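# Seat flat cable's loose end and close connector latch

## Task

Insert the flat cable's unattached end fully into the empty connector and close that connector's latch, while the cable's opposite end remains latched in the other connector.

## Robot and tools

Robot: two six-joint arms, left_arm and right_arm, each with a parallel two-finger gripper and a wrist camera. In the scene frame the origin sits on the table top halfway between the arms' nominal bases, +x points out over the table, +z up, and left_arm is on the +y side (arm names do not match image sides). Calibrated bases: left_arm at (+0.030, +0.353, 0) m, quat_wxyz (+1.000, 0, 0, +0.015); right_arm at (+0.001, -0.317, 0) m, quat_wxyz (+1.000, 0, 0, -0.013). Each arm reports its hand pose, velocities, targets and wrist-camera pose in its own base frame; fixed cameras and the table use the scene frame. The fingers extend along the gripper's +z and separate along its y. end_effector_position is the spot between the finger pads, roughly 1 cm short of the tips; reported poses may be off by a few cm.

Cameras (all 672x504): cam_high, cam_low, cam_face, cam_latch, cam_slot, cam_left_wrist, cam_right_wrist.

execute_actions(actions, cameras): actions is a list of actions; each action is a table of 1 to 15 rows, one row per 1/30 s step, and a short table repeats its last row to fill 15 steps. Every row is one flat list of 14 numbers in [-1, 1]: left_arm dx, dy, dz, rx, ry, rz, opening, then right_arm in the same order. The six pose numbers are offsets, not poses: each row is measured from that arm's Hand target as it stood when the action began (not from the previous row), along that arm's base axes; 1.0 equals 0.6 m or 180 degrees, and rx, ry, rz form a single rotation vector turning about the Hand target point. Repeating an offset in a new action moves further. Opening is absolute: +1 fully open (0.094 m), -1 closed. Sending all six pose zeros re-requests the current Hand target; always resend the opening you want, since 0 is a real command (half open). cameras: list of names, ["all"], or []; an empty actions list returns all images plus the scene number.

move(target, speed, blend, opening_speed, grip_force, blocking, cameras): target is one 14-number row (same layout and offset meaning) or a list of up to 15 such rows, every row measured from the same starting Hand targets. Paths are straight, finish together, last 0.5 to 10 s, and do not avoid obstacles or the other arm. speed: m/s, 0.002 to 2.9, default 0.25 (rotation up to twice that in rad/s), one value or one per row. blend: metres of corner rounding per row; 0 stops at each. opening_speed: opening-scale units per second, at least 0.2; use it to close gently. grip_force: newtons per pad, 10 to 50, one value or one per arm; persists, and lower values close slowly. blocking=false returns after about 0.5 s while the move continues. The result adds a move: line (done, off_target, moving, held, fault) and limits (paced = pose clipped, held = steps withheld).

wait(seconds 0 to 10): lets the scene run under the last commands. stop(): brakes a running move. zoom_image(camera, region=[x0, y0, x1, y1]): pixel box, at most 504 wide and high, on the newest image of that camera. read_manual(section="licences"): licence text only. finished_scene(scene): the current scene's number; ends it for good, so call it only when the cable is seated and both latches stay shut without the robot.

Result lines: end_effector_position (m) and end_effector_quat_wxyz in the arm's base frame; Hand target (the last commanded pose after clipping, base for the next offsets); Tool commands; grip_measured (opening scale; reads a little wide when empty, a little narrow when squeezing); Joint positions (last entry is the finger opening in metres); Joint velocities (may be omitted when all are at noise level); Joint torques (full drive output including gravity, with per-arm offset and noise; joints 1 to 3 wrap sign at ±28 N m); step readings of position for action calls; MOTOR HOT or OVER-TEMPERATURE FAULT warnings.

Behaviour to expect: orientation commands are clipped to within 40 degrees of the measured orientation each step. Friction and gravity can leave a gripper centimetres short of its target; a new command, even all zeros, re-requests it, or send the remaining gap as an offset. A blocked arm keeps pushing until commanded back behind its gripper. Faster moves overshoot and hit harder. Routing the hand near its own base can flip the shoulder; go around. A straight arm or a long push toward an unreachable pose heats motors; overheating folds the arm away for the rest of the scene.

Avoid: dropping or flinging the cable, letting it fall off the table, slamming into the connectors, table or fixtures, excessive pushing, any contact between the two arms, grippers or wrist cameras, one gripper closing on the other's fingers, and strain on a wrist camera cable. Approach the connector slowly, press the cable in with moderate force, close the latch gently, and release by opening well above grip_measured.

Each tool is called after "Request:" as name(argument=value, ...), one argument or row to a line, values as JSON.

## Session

Request:
execute_actions(
  actions=[],
)

Scene clock: 0.00 s.
left_arm: end_effector_position=(+0.4613, +0.0654, +0.3473) grip_measured=+1.000 end_effector_quat_wxyz=(+0.519, -0.215, +0.826, +0.044) | right_arm: end_effector_position=(+0.3906, -0.0269, +0.2405) grip_measured=+1.000 end_effector_quat_wxyz=(+0.520, +0.128, +0.840, -0.090)
Joint positions: left_arm=[0.035 1.531 1.617 -0.581 -0.271 -0.313 0.094] | right_arm=[0.098 1.201 0.918 -0.213 0.374 0.175 0.094]
Joint velocities: within noise
Joint torques (N m): no reading
Heat: left arm: 40 °C; right arm: 34 °C.
Hand target: left_arm +0.4595, +0.0659, +0.3584; +0.530, -0.216, +0.819, +0.043 | right_arm +0.3893, -0.0275, +0.2423; +0.520, +0.128, +0.840, -0.091
Tool commands: left_gripper/opening=+1.0 right_gripper/opening=+1.0

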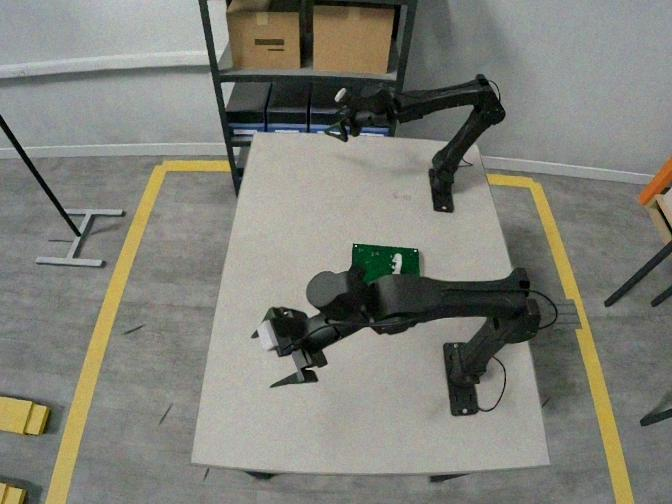

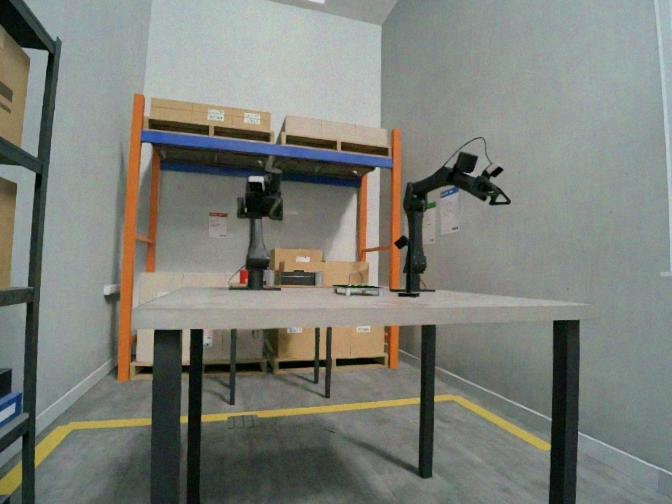

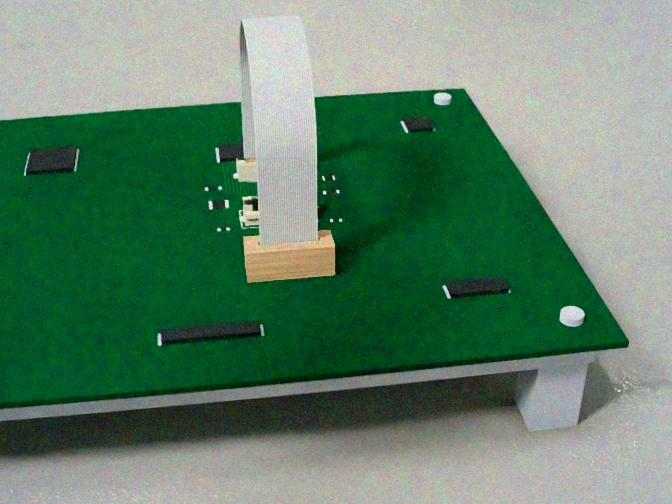

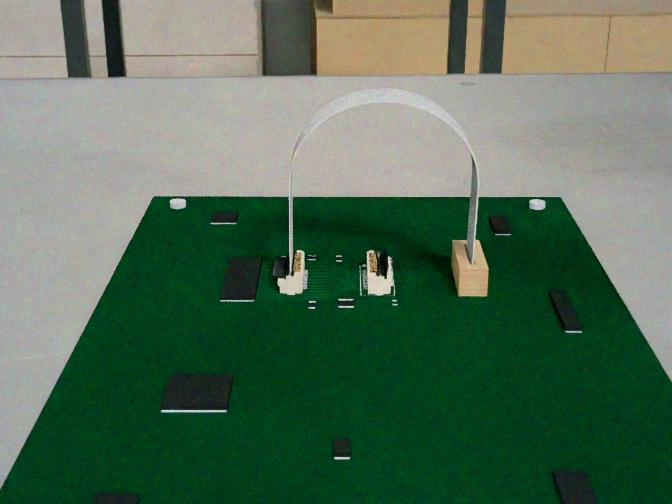

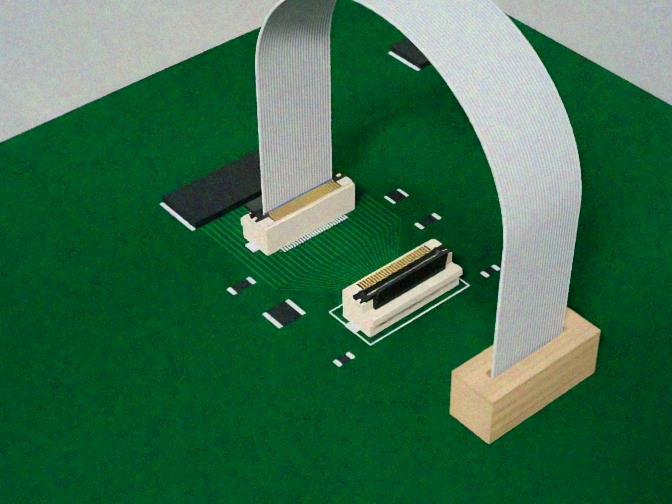

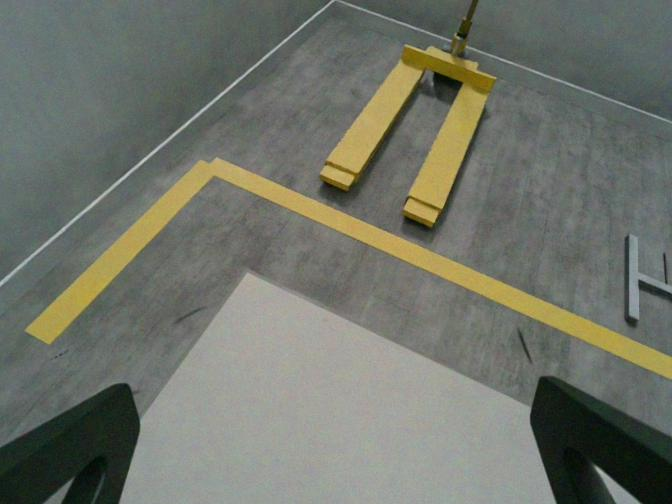

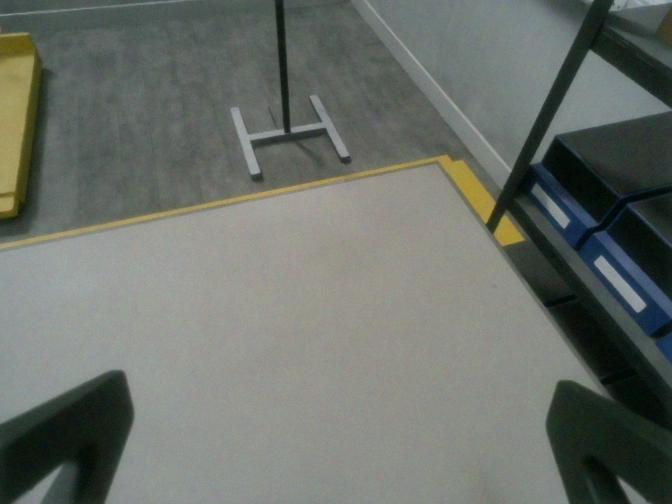

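Request:
zoom_image(
  camera="cam_high",
  region=[320, 220, 460, 325],
)

Request:
move(
  target=[0,0,0,0,0,0,1,-0.3805,0.581,0.0,0.0321,0.185,0.1035,1],
  speed=0.2,
  cameras=["all"],
)

Scaled by 3.600 from the camera's 672x504 image, which has a finer 960x720 frame.

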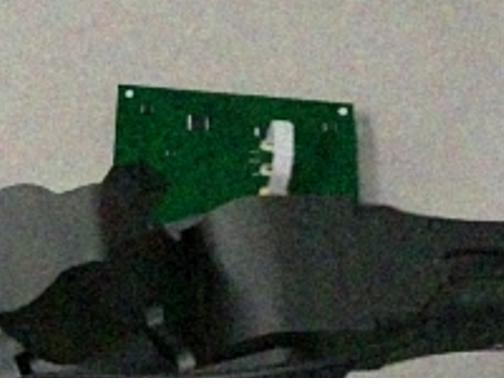

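Scene clock: 44.03 s.
left_arm: end_effector_position=(+0.4613, +0.0654, +0.3473) grip_measured=+1.000 end_effector_quat_wxyz=(+0.519, -0.215, +0.826, +0.044) | right_arm: end_effector_position=(+0.1599, +0.3199, +0.2401) grip_measured=+1.000 end_effector_quat_wxyz=(+0.258, -0.016, +0.966, +0.005)
Joint positions: left_arm=[0.035 1.531 1.617 -0.581 -0.271 -0.313 0.094] | right_arm=[1.35 1.794 1.918 -1.549 0.504 1.28 0.094]
Joint torques (N m): left_arm=[-0.01 -7.49 6.42 1.9 -0.11 -0.02] | right_arm=[-0.14 -6.8 10.06 0.47 0.32 0.06]
Heat: left arm: 42 °C; right arm: 35 °C.
Hand target: left_arm +0.4595, +0.0659, +0.3584; +0.530, -0.216, +0.819, +0.043 | right_arm +0.1609, +0.3212, +0.2423; +0.259, -0.013, +0.966, +0.002
Off the commanded pose: left_arm 0.011 m, 2 deg | right_arm 0.003 m, 1 deg.
move: off_target (left_arm)

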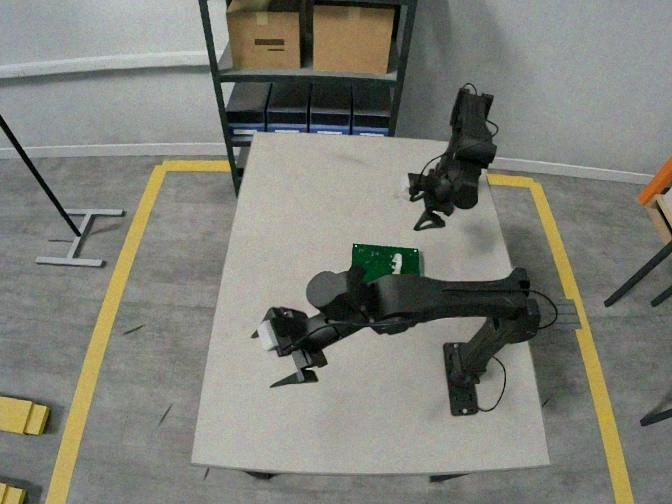

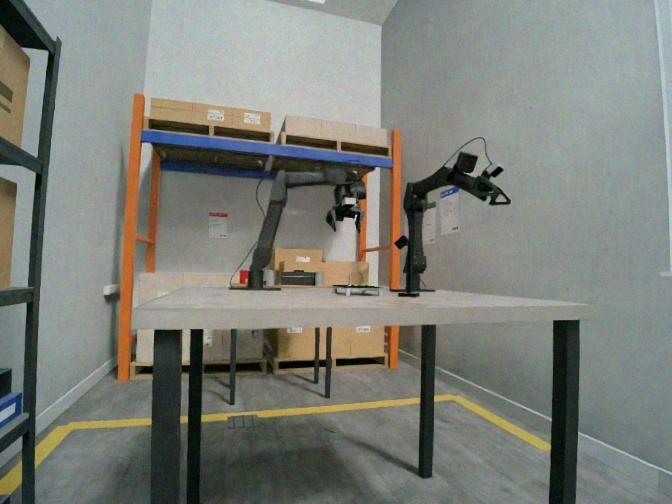

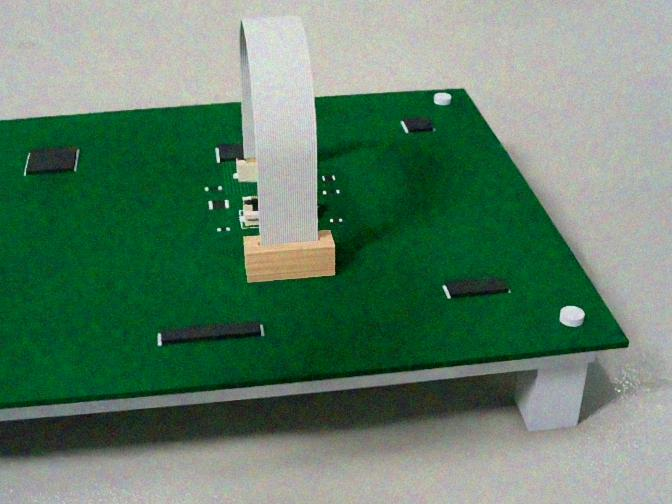

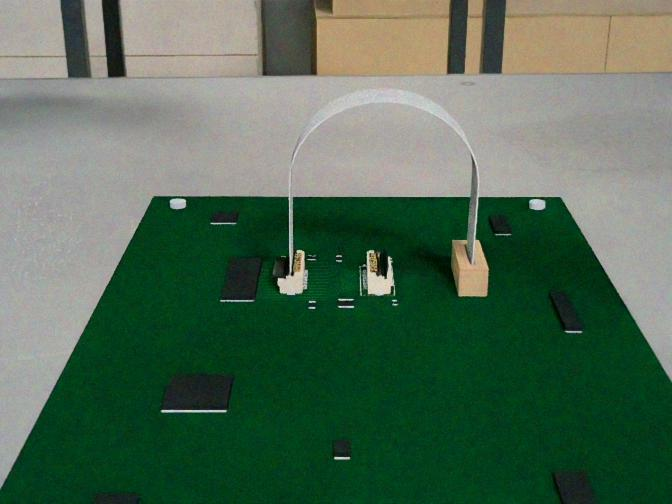

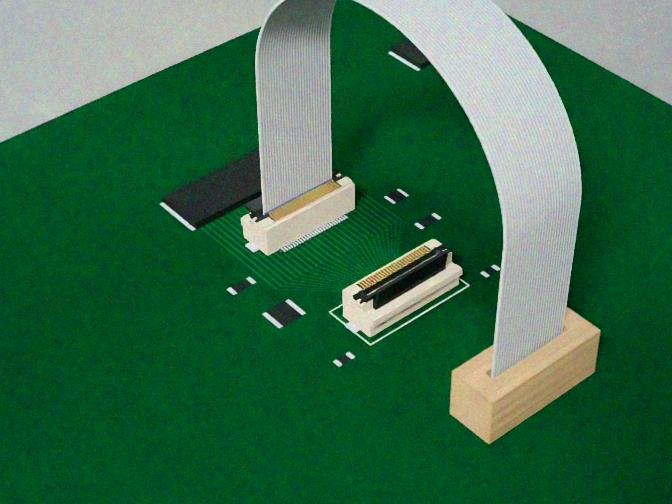

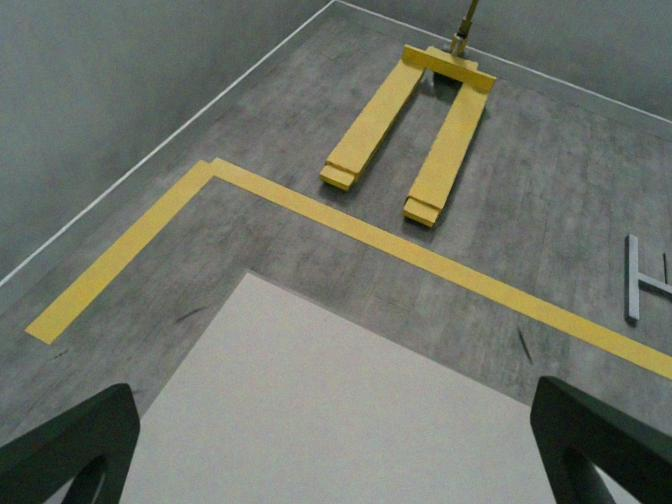

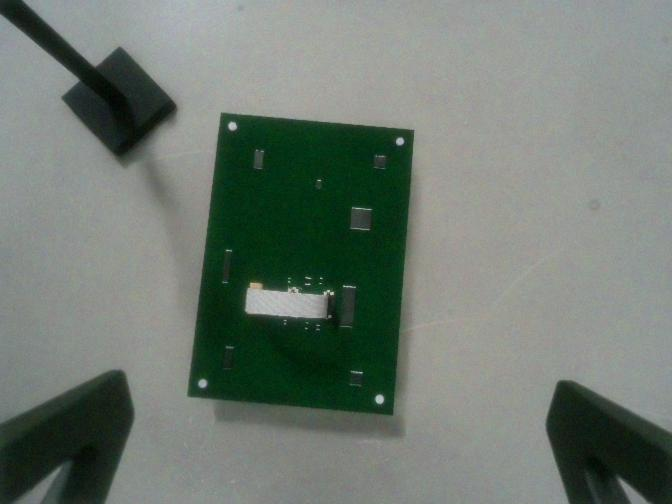

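Request:
zoom_image(
  camera="cam_right_wrist",
  region=[180, 100, 430, 420],
)

Request:
zoom_image(
  camera="cam_right_wrist",
  region=[230, 260, 370, 345],
)

Scaled by 1.575 from the camera's 672x504 image, which has a finer 960x720 frame.

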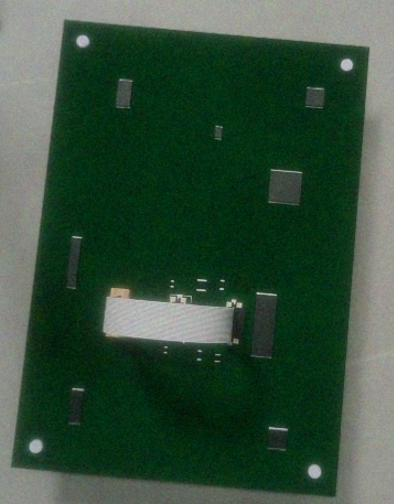

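Scaled by 3.600 from the camera's 672x504 image, which has a finer 960x720 frame.

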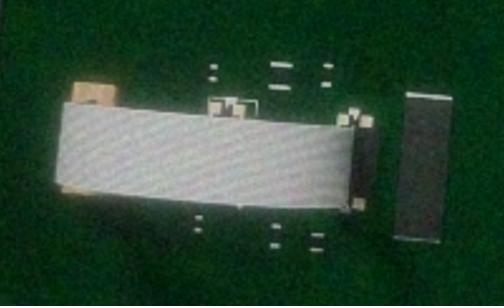

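Request:
move(
  target=[0,0,0,0,0,0,1,-0.0682,0.0913,-0.2372,0.0150,-0.1742,-0.0311,-0.3],
  speed=0.12,
)

Request:
wait(
  seconds=1.5,
  cameras=["cam_latch", "cam_face", "cam_slot", "cam_right_wrist"],
)

Scene clock: 181.87 s.
left_arm: end_effector_position=(+0.4613, +0.0654, +0.3473) grip_measured=+1.000 end_effector_quat_wxyz=(+0.519, -0.215, +0.826, +0.044) | right_arm: end_effector_position=(+0.1193, +0.3760, +0.1030) grip_measured=-0.298 end_effector_quat_wxyz=(+0.499, +0.046, +0.865, +0.015)
Joint positions: left_arm=[0.035 1.531 1.617 -0.581 -0.271 -0.313 0.094] | right_arm=[1.665 2.117 1.544 -1.198 1.035 1.885 0.033]
Joint torques (N m): left_arm=[0.01 -7.49 6.43 1.9 -0.11 -0.02] | right_arm=[0.27 -9.29 6.86 -0.08 0.68 0.04]
Heat: left arm: 43 °C; right arm: 35 °C.
Hand target: left_arm +0.4595, +0.0659, +0.3584; +0.530, -0.216, +0.819, +0.043 | right_arm +0.1200, +0.3759, +0.1000; +0.510, +0.039, +0.859, +0.008
Off the commanded pose: left_arm 0.011 m, 2 deg | right_arm 0.003 m, 2 deg.
move: off_target (left_arm)

Scene clock: 183.37 s.
left_arm: end_effector_position=(+0.4613, +0.0654, +0.3473) grip_measured=+1.000 end_effector_quat_wxyz=(+0.519, -0.215, +0.826, +0.044) | right_arm: end_effector_position=(+0.1194, +0.3760, +0.1030) grip_measured=-0.298 end_effector_quat_wxyz=(+0.500, +0.046, +0.865, +0.015)
Joint positions: left_arm=[0.035 1.531 1.617 -0.581 -0.271 -0.313 0.094] | right_arm=[1.665 2.117 1.544 -1.198 1.035 1.885 0.033]
Joint torques (N m): left_arm=[0.02 -7.49 6.42 1.9 -0.11 -0.02] | right_arm=[0.44 -9.18 6.53 -0.07 0.69 0.08]
Heat: left arm: 43 °C; right arm: 35 °C.
Hand target: left_arm +0.4595, +0.0659, +0.3584; +0.530, -0.216, +0.819, +0.043 | right_arm +0.1200, +0.3759, +0.1000; +0.510, +0.040, +0.859, +0.008
Tool commands: left_gripper/opening=+1.0 right_gripper/opening=-0.3
Off the commanded pose: left_arm 0.011 m, 2 deg | right_arm 0.003 m, 2 deg.
wait: 1.50 s; at rest by 0.17 s
Images, in order (width x height): cam_face 672x504, cam_latch 672x504, cam_slot 672x504, cam_right_wrist 672x504.

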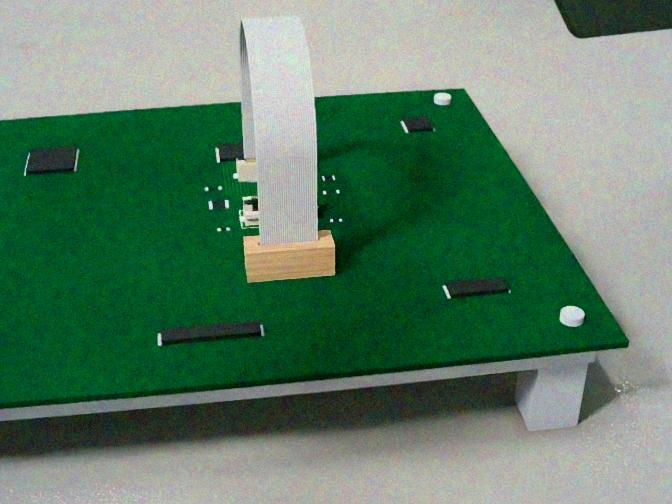

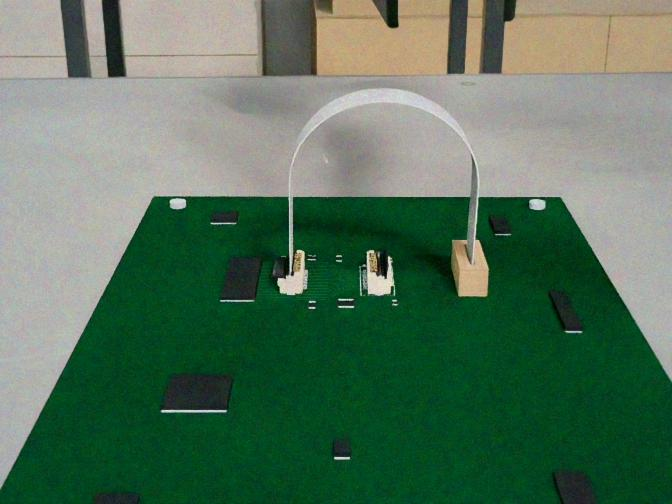

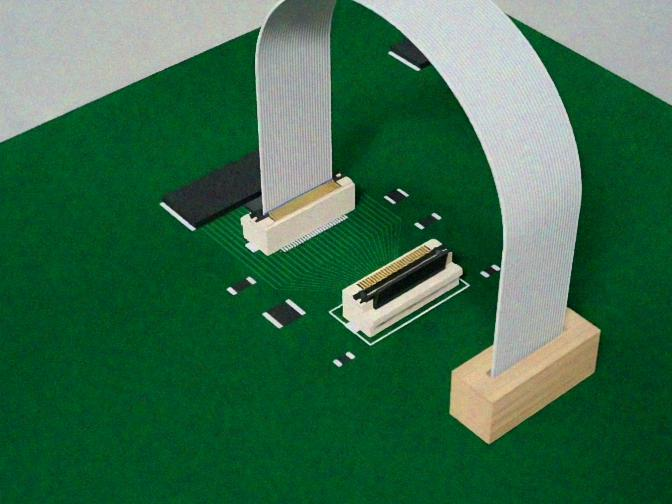

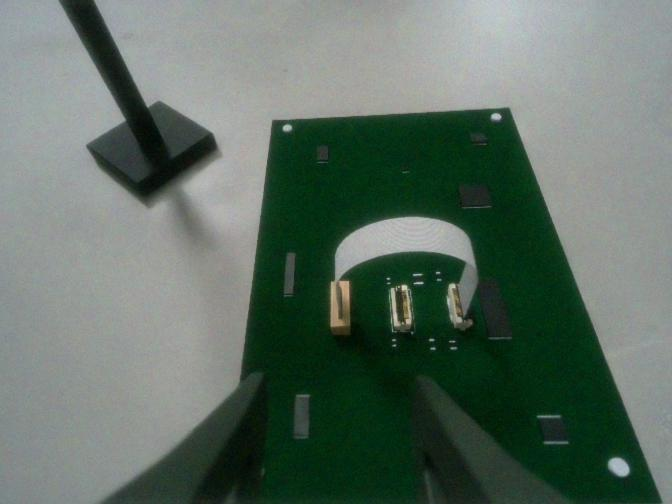

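Request:
move(
  target=[0,0,0,0,0,0,1,0,0,-0.058,0,0,0,-0.4],
  speed=0.06,
)

Request:
wait(
  seconds=1.5,
  cameras=["cam_latch", "cam_face", "cam_right_wrist"],
)

Scene clock: 190.27 s.
left_arm: end_effector_position=(+0.4613, +0.0654, +0.3473) grip_measured=+1.000 end_effector_quat_wxyz=(+0.519, -0.215, +0.826, +0.044) | right_arm: end_effector_position=(+0.1192, +0.3790, +0.0739) grip_measured=-0.398 end_effector_quat_wxyz=(+0.500, +0.048, +0.865, +0.016)
Joint positions: left_arm=[0.035 1.531 1.617 -0.581 -0.271 -0.313 0.094] | right_arm=[1.665 2.169 1.504 -1.105 1.036 1.889 0.028]
Joint torques (N m): left_arm=[0.02 -7.49 6.42 1.9 -0.11 -0.02] | right_arm=[0.28 -9.43 4.51 0.17 0.64 0.05]
Heat: left arm: 43 °C; right arm: 35 °C.
Hand target: left_arm +0.4595, +0.0659, +0.3584; +0.530, -0.216, +0.819, +0.043 | right_arm +0.1200, +0.3759, +0.0652; +0.510, +0.040, +0.859, +0.008
Off the commanded pose: left_arm 0.011 m, 2 deg | right_arm 0.009 m, 2 deg.
move: off_target (left_arm)

Scene clock: 191.77 s.
left_arm: end_effector_position=(+0.4613, +0.0654, +0.3473) grip_measured=+1.000 end_effector_quat_wxyz=(+0.519, -0.215, +0.826, +0.044) | right_arm: end_effector_position=(+0.1192, +0.3791, +0.0739) grip_measured=-0.398 end_effector_quat_wxyz=(+0.500, +0.048, +0.865, +0.017)
Joint positions: left_arm=[0.035 1.531 1.617 -0.581 -0.271 -0.313 0.094] | right_arm=[1.665 2.169 1.504 -1.104 1.036 1.889 0.028]
Joint torques (N m): left_arm=[-0.01 -7.47 6.43 1.9 -0.11 -0.02] | right_arm=[0.21 -9.42 4.64 0.18 0.7 0.05]
Heat: left arm: 43 °C; right arm: 35 °C.
Hand target: left_arm +0.4595, +0.0659, +0.3584; +0.530, -0.216, +0.819, +0.043 | right_arm +0.1200, +0.3759, +0.0652; +0.510, +0.040, +0.859, +0.008
Tool commands: left_gripper/opening=+1.0 right_gripper/opening=-0.4
Off the commanded pose: left_arm 0.011 m, 2 deg | right_arm 0.009 m, 2 deg.
wait: 1.50 s; at rest by 0.17 s
Images, in order (width x height): cam_face 672x504, cam_latch 672x504, cam_right_wrist 672x504.

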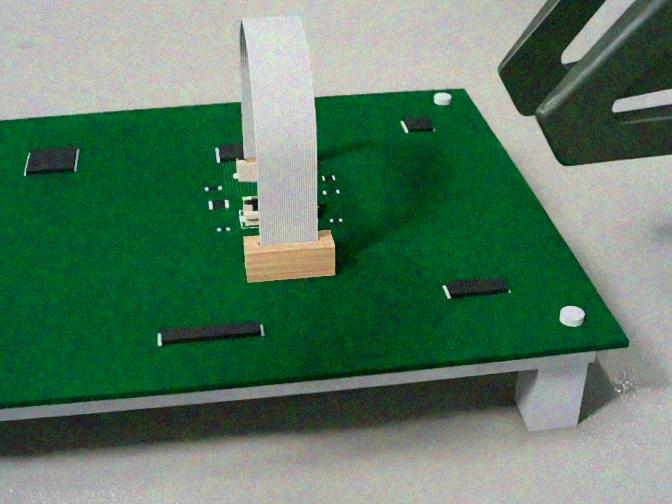

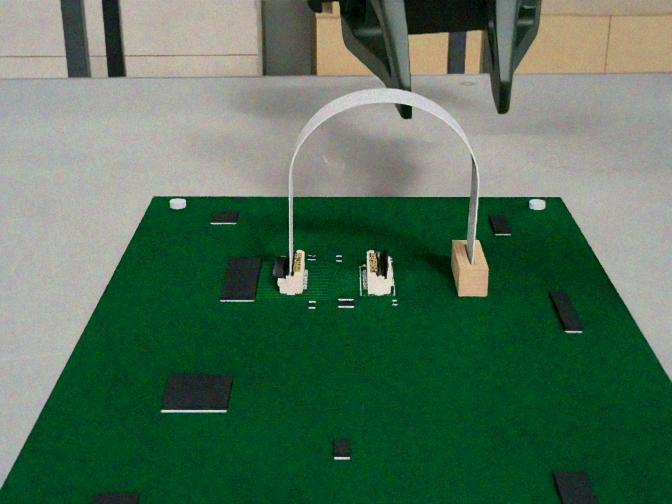

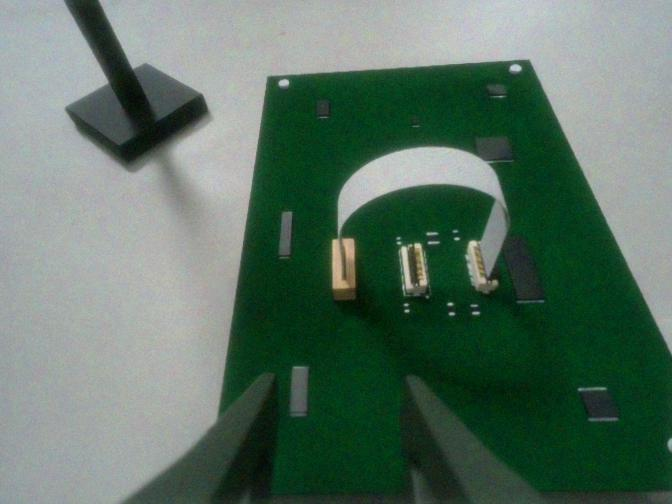

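Request:
move(
  target=[0,0,0,0,0,0,1,0.0933,0,0,0,0,0,-0.4],
  speed=0.06,
)

Request:
wait(
  seconds=1.5,
  cameras=["cam_latch", "cam_face", "cam_right_wrist"],
)

Scene clock: 204.10 s.
left_arm: end_effector_position=(+0.4613, +0.0654, +0.3473) grip_measured=+1.000 end_effector_quat_wxyz=(+0.519, -0.215, +0.826, +0.044) | right_arm: end_effector_position=(+0.1734, +0.3795, +0.0562) grip_measured=-0.398 end_effector_quat_wxyz=(+0.502, +0.037, +0.864, +0.003)
Joint positions: left_arm=[0.035 1.531 1.617 -0.581 -0.271 -0.313 0.094] | right_arm=[1.524 2.151 1.4 -0.803 1.051 1.601 0.028]
Joint torques (N m): left_arm=[0.01 -7.47 6.43 1.9 -0.11 -0.02] | right_arm=[-0.18 -13.85 4.48 0.51 0.69 -0.06]
Heat: left arm: 43 °C; right arm: 35 °C.
Hand target: left_arm +0.4595, +0.0659, +0.3584; +0.530, -0.216, +0.819, +0.043 | right_arm +0.1759, +0.3759, +0.0652; +0.510, +0.040, +0.859, +0.008
Off the commanded pose: left_arm 0.011 m, 2 deg | right_arm 0.010 m, 1 deg.
move: off_target (left_arm)

Scene clock: 205.60 s.
left_arm: end_effector_position=(+0.4613, +0.0654, +0.3473) grip_measured=+1.000 end_effector_quat_wxyz=(+0.519, -0.215, +0.826, +0.044) | right_arm: end_effector_position=(+0.1734, +0.3796, +0.0562) grip_measured=-0.398 end_effector_quat_wxyz=(+0.502, +0.037, +0.864, +0.003)
Joint positions: left_arm=[0.035 1.531 1.617 -0.581 -0.271 -0.313 0.094] | right_arm=[1.524 2.151 1.4 -0.803 1.051 1.601 0.028]
Joint torques (N m): left_arm=[-0.02 -7.47 6.45 1.91 -0.11 -0.02] | right_arm=[-0.36 -13.98 4.31 0.51 0.63 -0.06]
Heat: left arm: 43 °C; right arm: 35 °C.
Hand target: left_arm +0.4595, +0.0659, +0.3584; +0.530, -0.216, +0.819, +0.043 | right_arm +0.1759, +0.3759, +0.0652; +0.510, +0.040, +0.859, +0.008
Tool commands: left_gripper/opening=+1.0 right_gripper/opening=-0.4
Off the commanded pose: left_arm 0.011 m, 2 deg | right_arm 0.010 m, 1 deg.
wait: 1.50 s; at rest by 0.17 s
Images, in order (width x height): cam_face 672x504, cam_latch 672x504, cam_right_wrist 672x504.

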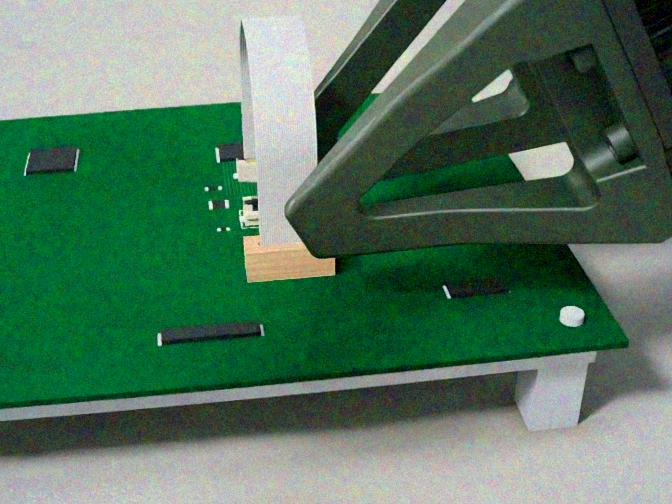

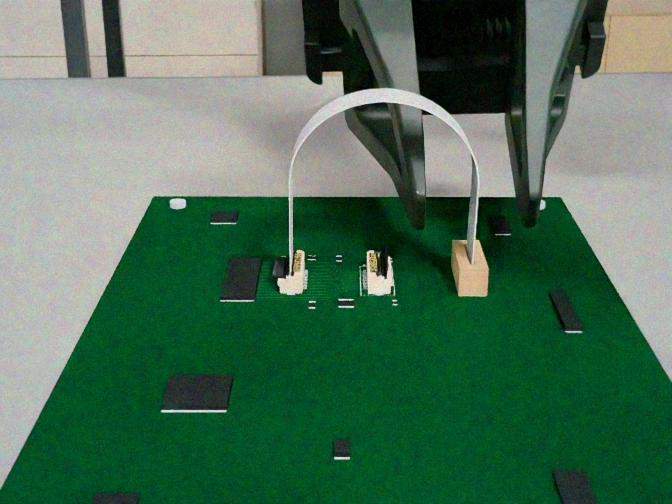

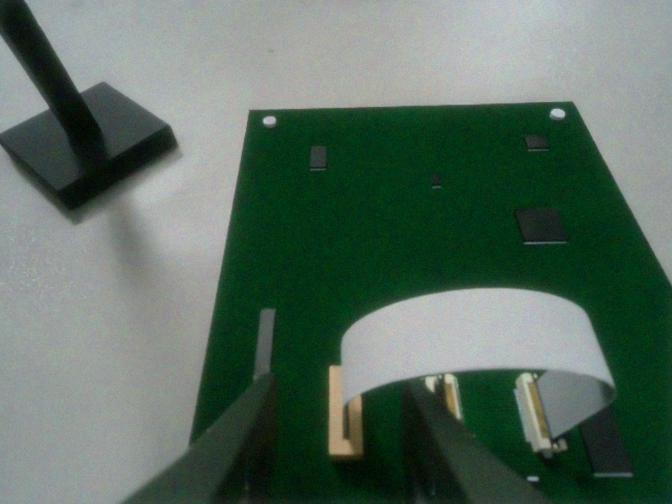

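Request:
move(
  target=[0,0,0,0,0,0,1,0.0103,-0.0012,0,0.0053,0,-0.0057,-0.4],
  speed=0.03,
)

Request:
wait(
  seconds=1.5,
  cameras=["cam_latch", "cam_face", "cam_slot"],
)

Scene clock: 229.80 s.
left_arm: end_effector_position=(+0.4613, +0.0654, +0.3473) grip_measured=+1.000 end_effector_quat_wxyz=(+0.519, -0.215, +0.826, +0.044) | right_arm: end_effector_position=(+0.1787, +0.3794, +0.0562) grip_measured=-0.398 end_effector_quat_wxyz=(+0.502, +0.047, +0.864, +0.006)
Joint positions: left_arm=[0.035 1.531 1.617 -0.581 -0.271 -0.313 0.094] | right_arm=[1.511 2.151 1.4 -0.789 1.051 1.601 0.028]
Joint torques (N m): left_arm=[-0.01 -7.49 6.43 1.9 -0.11 -0.02] | right_arm=[-0.49 -13.89 4.45 0.52 0.64 -0.02]
Heat: left arm: 44 °C; right arm: 36 °C.
Hand target: left_arm +0.4595, +0.0659, +0.3584; +0.530, -0.216, +0.819, +0.043 | right_arm +0.1821, +0.3752, +0.0652; +0.510, +0.052, +0.859, +0.011
Off the commanded pose: left_arm 0.011 m, 2 deg | right_arm 0.010 m, 1 deg.
move: off_target (left_arm)

Scene clock: 231.30 s.
left_arm: end_effector_position=(+0.4613, +0.0654, +0.3473) grip_measured=+1.000 end_effector_quat_wxyz=(+0.519, -0.215, +0.826, +0.044) | right_arm: end_effector_position=(+0.1787, +0.3795, +0.0562) grip_measured=-0.398 end_effector_quat_wxyz=(+0.502, +0.047, +0.864, +0.006)
Joint positions: left_arm=[0.035 1.531 1.617 -0.581 -0.271 -0.313 0.094] | right_arm=[1.511 2.151 1.4 -0.788 1.051 1.601 0.028]
Joint torques (N m): left_arm=[-0.01 -7.47 6.43 1.9 -0.11 -0.02] | right_arm=[-0.34 -14.11 4.45 0.54 0.67 -0.04]
Heat: left arm: 44 °C; right arm: 36 °C.
Hand target: left_arm +0.4595, +0.0659, +0.3584; +0.530, -0.216, +0.819, +0.043 | right_arm +0.1821, +0.3752, +0.0652; +0.510, +0.052, +0.859, +0.011
Tool commands: left_gripper/opening=+1.0 right_gripper/opening=-0.4
Off the commanded pose: left_arm 0.011 m, 2 deg | right_arm 0.011 m, 1 deg.
wait: 1.50 s; at rest by 0.17 s
Images, in order (width x height): cam_face 672x504, cam_latch 672x504, cam_slot 672x504.

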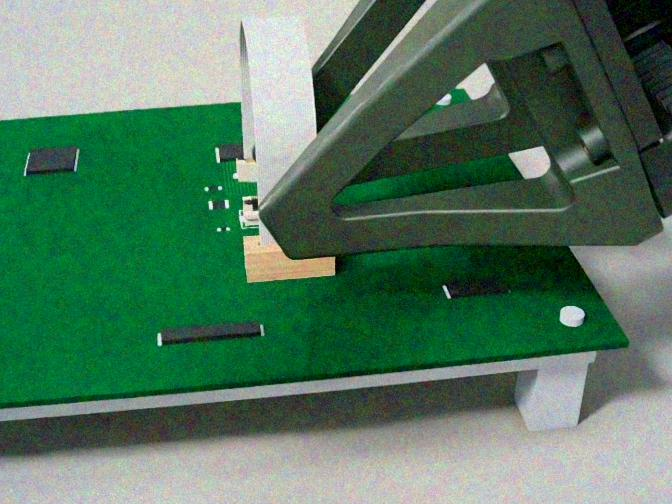

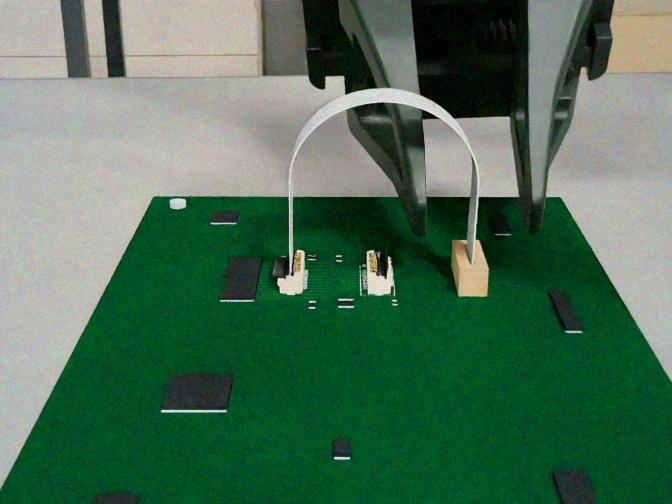

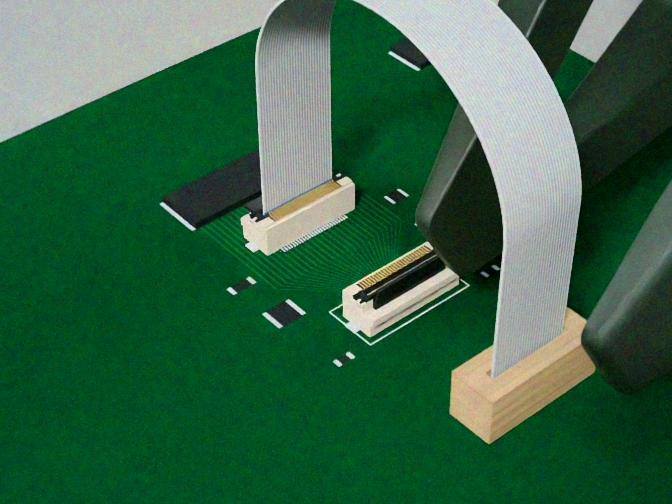

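Request:
move(
  target=[0,0,0,0,0,0,1,0,0,0,0,0,0,-0.75],
  speed=0.03,
  opening_speed=0.3,
)

Request:
wait(
  seconds=1.5,
  cameras=["cam_latch", "cam_face", "cam_slot"],
)

Request:
zoom_image(
  camera="cam_latch",
  region=[410, 180, 540, 300],
)

Request:
zoom_image(
  camera="cam_face",
  region=[220, 170, 360, 290],
)

Scene clock: 247.50 s.
left_arm: end_effector_position=(+0.4613, +0.0654, +0.3473) grip_measured=+1.000 end_effector_quat_wxyz=(+0.519, -0.215, +0.826, +0.044) | right_arm: end_effector_position=(+0.1787, +0.3795, +0.0562) grip_measured=-0.748 end_effector_quat_wxyz=(+0.502, +0.047, +0.864, +0.006)
Joint positions: left_arm=[0.035 1.531 1.617 -0.581 -0.271 -0.313 0.094] | right_arm=[1.511 2.151 1.4 -0.788 1.051 1.601 0.012]
Joint torques (N m): left_arm=[-0.01 -7.49 6.43 1.9 -0.11 -0.02] | right_arm=[-0.34 -14.04 4.44 0.54 0.64 -0.06]
Heat: left arm: 44 °C; right arm: 36 °C.
Hand target: left_arm +0.4595, +0.0659, +0.3584; +0.530, -0.216, +0.819, +0.043 | right_arm +0.1821, +0.3752, +0.0652; +0.510, +0.052, +0.859, +0.011
Off the commanded pose: left_arm 0.011 m, 2 deg | right_arm 0.011 m, 1 deg.
move: off_target (left_arm, right_arm)

Scene clock: 249.00 s.
left_arm: end_effector_position=(+0.4613, +0.0654, +0.3473) grip_measured=+1.000 end_effector_quat_wxyz=(+0.519, -0.215, +0.826, +0.044) | right_arm: end_effector_position=(+0.1787, +0.3795, +0.0562) grip_measured=-0.748 end_effector_quat_wxyz=(+0.502, +0.047, +0.864, +0.006)
Joint positions: left_arm=[0.035 1.531 1.617 -0.581 -0.271 -0.313 0.094] | right_arm=[1.511 2.151 1.4 -0.788 1.051 1.601 0.012]
Joint torques (N m): left_arm=[0.01 -7.47 6.42 1.91 -0.11 -0.02] | right_arm=[-0.49 -13.83 4.48 0.56 0.66 -0.04]
Heat: left arm: 44 °C; right arm: 36 °C.
Hand target: left_arm +0.4595, +0.0659, +0.3584; +0.530, -0.216, +0.819, +0.043 | right_arm +0.1821, +0.3752, +0.0652; +0.510, +0.052, +0.859, +0.011
Tool commands: left_gripper/opening=+1.0 right_gripper/opening=-0.75
Off the commanded pose: left_arm 0.011 m, 2 deg | right_arm 0.011 m, 1 deg.
wait: 1.50 s; at rest by 0.17 s
Images, in order (width x height): cam_face 672x504, cam_latch 672x504, cam_slot 672x504.

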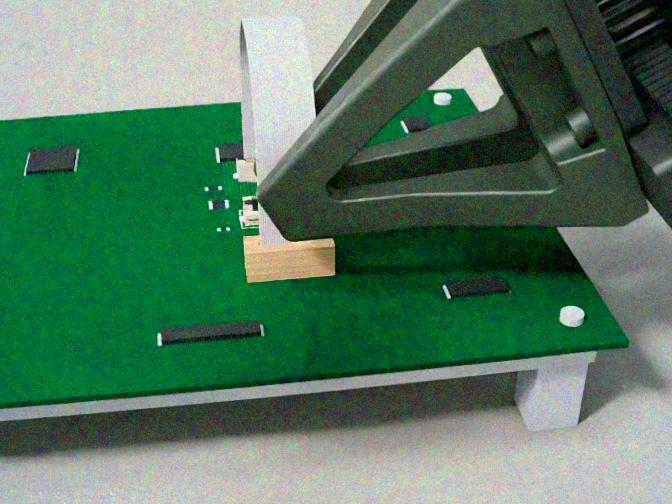

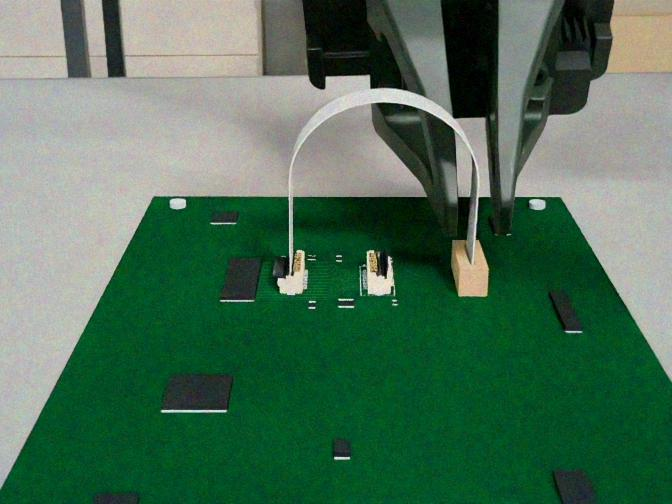

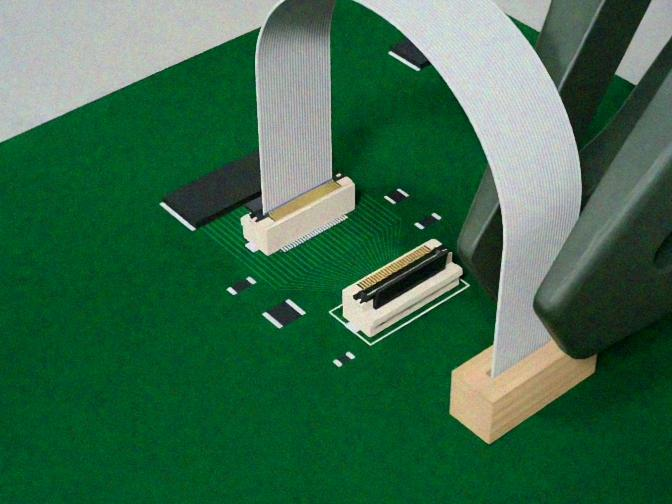

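Scaled by 3.877 from the camera's 672x504 image, which has a finer 960x720 frame.

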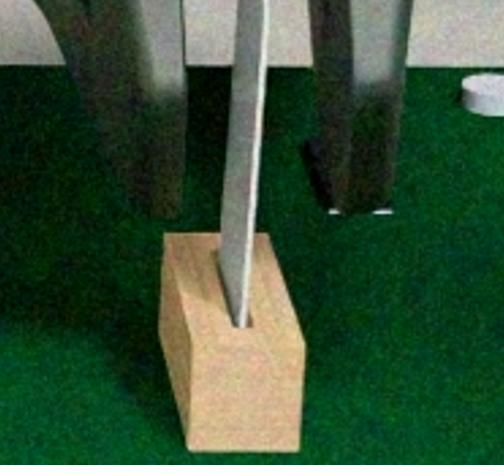

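Scaled by 3.600 from the camera's 672x504 image, which has a finer 960x720 frame.

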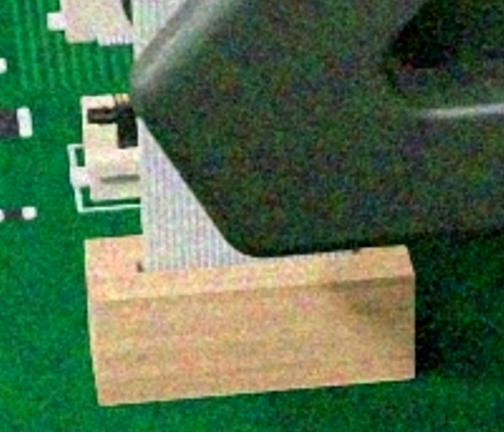

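Request:
move(
  target=[0,0,0,0,0,0,1,0,0,0,0,0,0,-1.0],
  speed=0.03,
  opening_speed=0.2,
  grip_force=[50, 25],
)

Request:
wait(
  seconds=2,
  cameras=["cam_latch", "cam_face", "cam_slot"],
)

Request:
zoom_image(
  camera="cam_latch",
  region=[410, 180, 540, 300],
)

Request:
zoom_image(
  camera="cam_face",
  region=[220, 170, 360, 290],
)

Scene clock: 265.30 s.
left_arm: end_effector_position=(+0.4613, +0.0654, +0.3473) grip_measured=+1.000 end_effector_quat_wxyz=(+0.519, -0.215, +0.826, +0.044) | right_arm: end_effector_position=(+0.1788, +0.3795, +0.0565) grip_measured=-0.989 end_effector_quat_wxyz=(+0.502, +0.047, +0.863, +0.006)
Joint positions: left_arm=[0.035 1.531 1.617 -0.581 -0.271 -0.313 0.094] | right_arm=[1.511 2.151 1.4 -0.788 1.052 1.601 0.001]
Joint torques (N m): left_arm=[-0.01 -7.49 6.46 1.9 -0.11 -0.02] | right_arm=[-0.43 -13.97 4.51 0.53 0.64 -0.03]
Heat: left arm: 44 °C; right arm: 37 °C.
Hand target: left_arm +0.4595, +0.0659, +0.3584; +0.530, -0.216, +0.819, +0.043 | right_arm +0.1822, +0.3752, +0.0653; +0.510, +0.052, +0.858, +0.011
Off the commanded pose: left_arm 0.011 m, 2 deg | right_arm 0.010 m, 1 deg.
grip_force (N): 50, 25
move: off_target (left_arm)

Scene clock: 267.30 s.
left_arm: end_effector_position=(+0.4613, +0.0654, +0.3473) grip_measured=+1.000 end_effector_quat_wxyz=(+0.519, -0.215, +0.826, +0.044) | right_arm: end_effector_position=(+0.1788, +0.3795, +0.0565) grip_measured=-0.989 end_effector_quat_wxyz=(+0.502, +0.047, +0.863, +0.006)
Joint positions: left_arm=[0.035 1.531 1.617 -0.581 -0.271 -0.313 0.094] | right_arm=[1.511 2.151 1.4 -0.788 1.052 1.601 0.001]
Joint torques (N m): left_arm=[-0.01 -7.49 6.43 1.91 -0.11 -0.02] | right_arm=[-0.39 -13.98 4.51 0.51 0.72 -0.05]
Heat: left arm: 44 °C; right arm: 37 °C.
Hand target: left_arm +0.4595, +0.0659, +0.3584; +0.530, -0.216, +0.819, +0.043 | right_arm +0.1822, +0.3752, +0.0653; +0.510, +0.052, +0.858, +0.011
Tool commands: left_gripper/opening=+1.0 right_gripper/opening=-1.0
Off the commanded pose: left_arm 0.011 m, 2 deg | right_arm 0.010 m, 1 deg.
grip_force (N): 50, 25
wait: 2.00 s; at rest by 0.17 s
Images, in order (width x height): cam_face 672x504, cam_latch 672x504, cam_slot 672x504.

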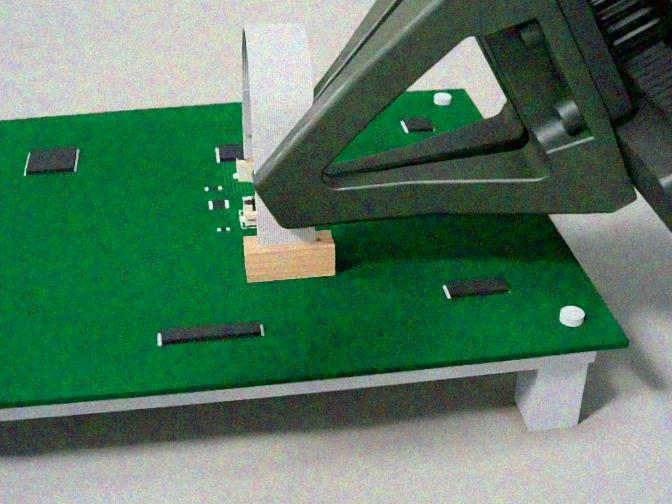

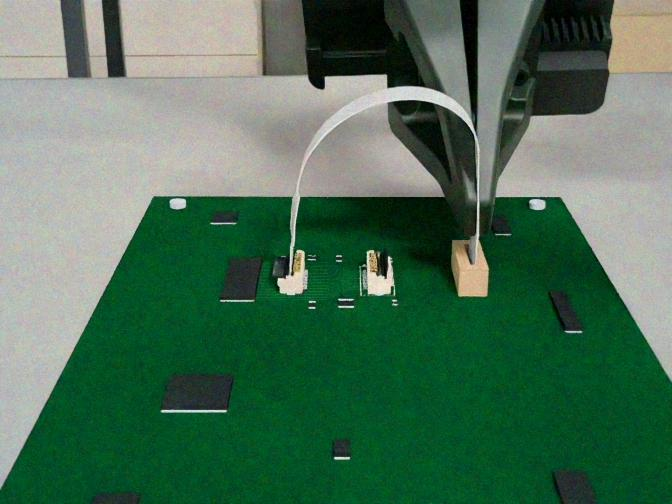

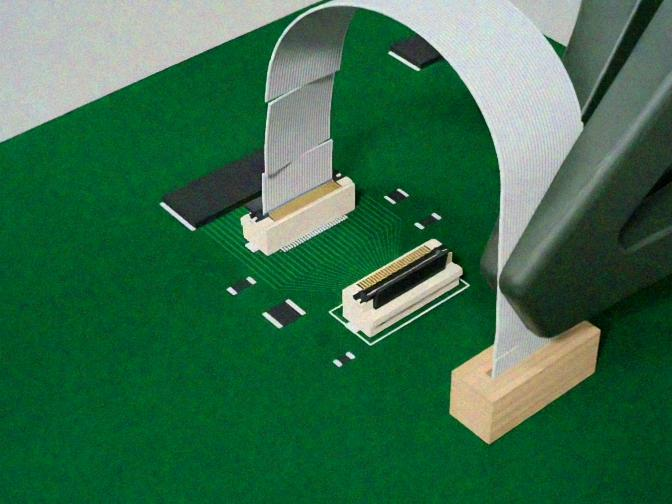

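Scaled by 3.877 from the camera's 672x504 image, which has a finer 960x720 frame.

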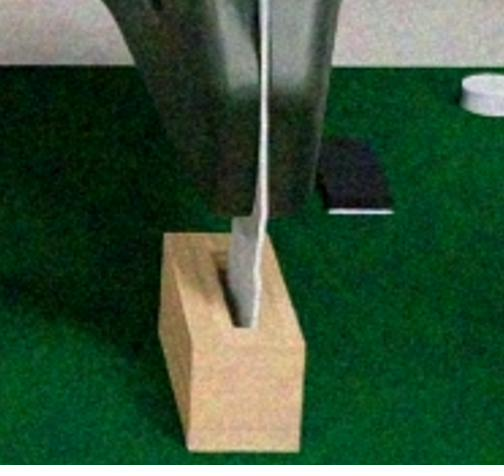

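Scaled by 3.600 from the camera's 672x504 image, which has a finer 960x720 frame.

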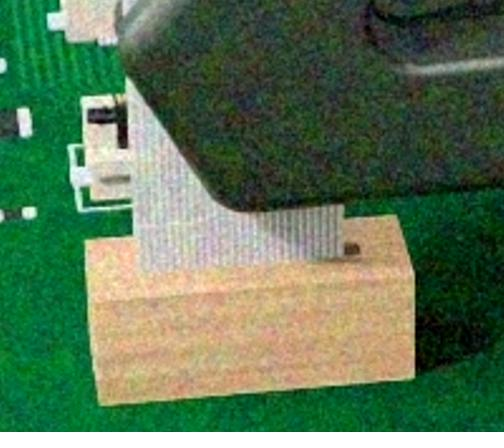

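Request:
move(
  target=[0,0,0,0,0,0,1,0,0.0170,0.0160,0.0128,0,0,-1.0],
  speed=0.03,
)

Request:
wait(
  seconds=1,
)

Scene clock: 291.97 s.
left_arm: end_effector_position=(+0.4613, +0.0654, +0.3473) grip_measured=+1.000 end_effector_quat_wxyz=(+0.519, -0.215, +0.826, +0.044) | right_arm: end_effector_position=(+0.1788, +0.3797, +0.0575) grip_measured=-0.989 end_effector_quat_wxyz=(+0.502, +0.048, +0.864, +0.007)
Joint positions: left_arm=[0.035 1.531 1.617 -0.581 -0.271 -0.313 0.094] | right_arm=[1.511 2.148 1.4 -0.788 1.052 1.601 0.001]
Joint torques (N m): left_arm=[0.01 -7.46 6.43 1.9 -0.11 -0.02] | right_arm=[-0.36 -14.08 7.75 0.51 0.66 0.01]
Heat: left arm: 44 °C; right arm: 38 °C.
Hand target: left_arm +0.4595, +0.0659, +0.3584; +0.530, -0.216, +0.819, +0.043 | right_arm +0.1821, +0.3854, +0.0747; +0.509, +0.062, +0.858, +0.028
Off the commanded pose: left_arm 0.011 m, 2 deg | right_arm 0.019 m, 3 deg.
grip_force (N): 50, 25
move: off_target (left_arm, right_arm)

Scene clock: 292.97 s.
left_arm: end_effector_position=(+0.4613, +0.0654, +0.3473) grip_measured=+1.000 end_effector_quat_wxyz=(+0.519, -0.215, +0.826, +0.044) | right_arm: end_effector_position=(+0.1788, +0.3797, +0.0575) grip_measured=-0.989 end_effector_quat_wxyz=(+0.502, +0.048, +0.864, +0.007)
Joint positions: left_arm=[0.035 1.531 1.617 -0.581 -0.271 -0.313 0.094] | right_arm=[1.511 2.148 1.4 -0.788 1.052 1.601 0.001]
Joint torques (N m): left_arm=[0.01 -7.49 6.43 1.9 -0.11 -0.02] | right_arm=[-0.32 -14.22 7.76 0.53 0.61 -0.04]
Heat: left arm: 44 °C; right arm: 38 °C.
Hand target: left_arm +0.4595, +0.0659, +0.3584; +0.530, -0.216, +0.819, +0.043 | right_arm +0.1821, +0.3854, +0.0747; +0.509, +0.062, +0.858, +0.028
Tool commands: left_gripper/opening=+1.0 right_gripper/opening=-1.0
Off the commanded pose: left_arm 0.011 m, 2 deg | right_arm 0.019 m, 3 deg.
grip_force (N): 50, 25
wait: 1.00 s; at rest by 0.17 s


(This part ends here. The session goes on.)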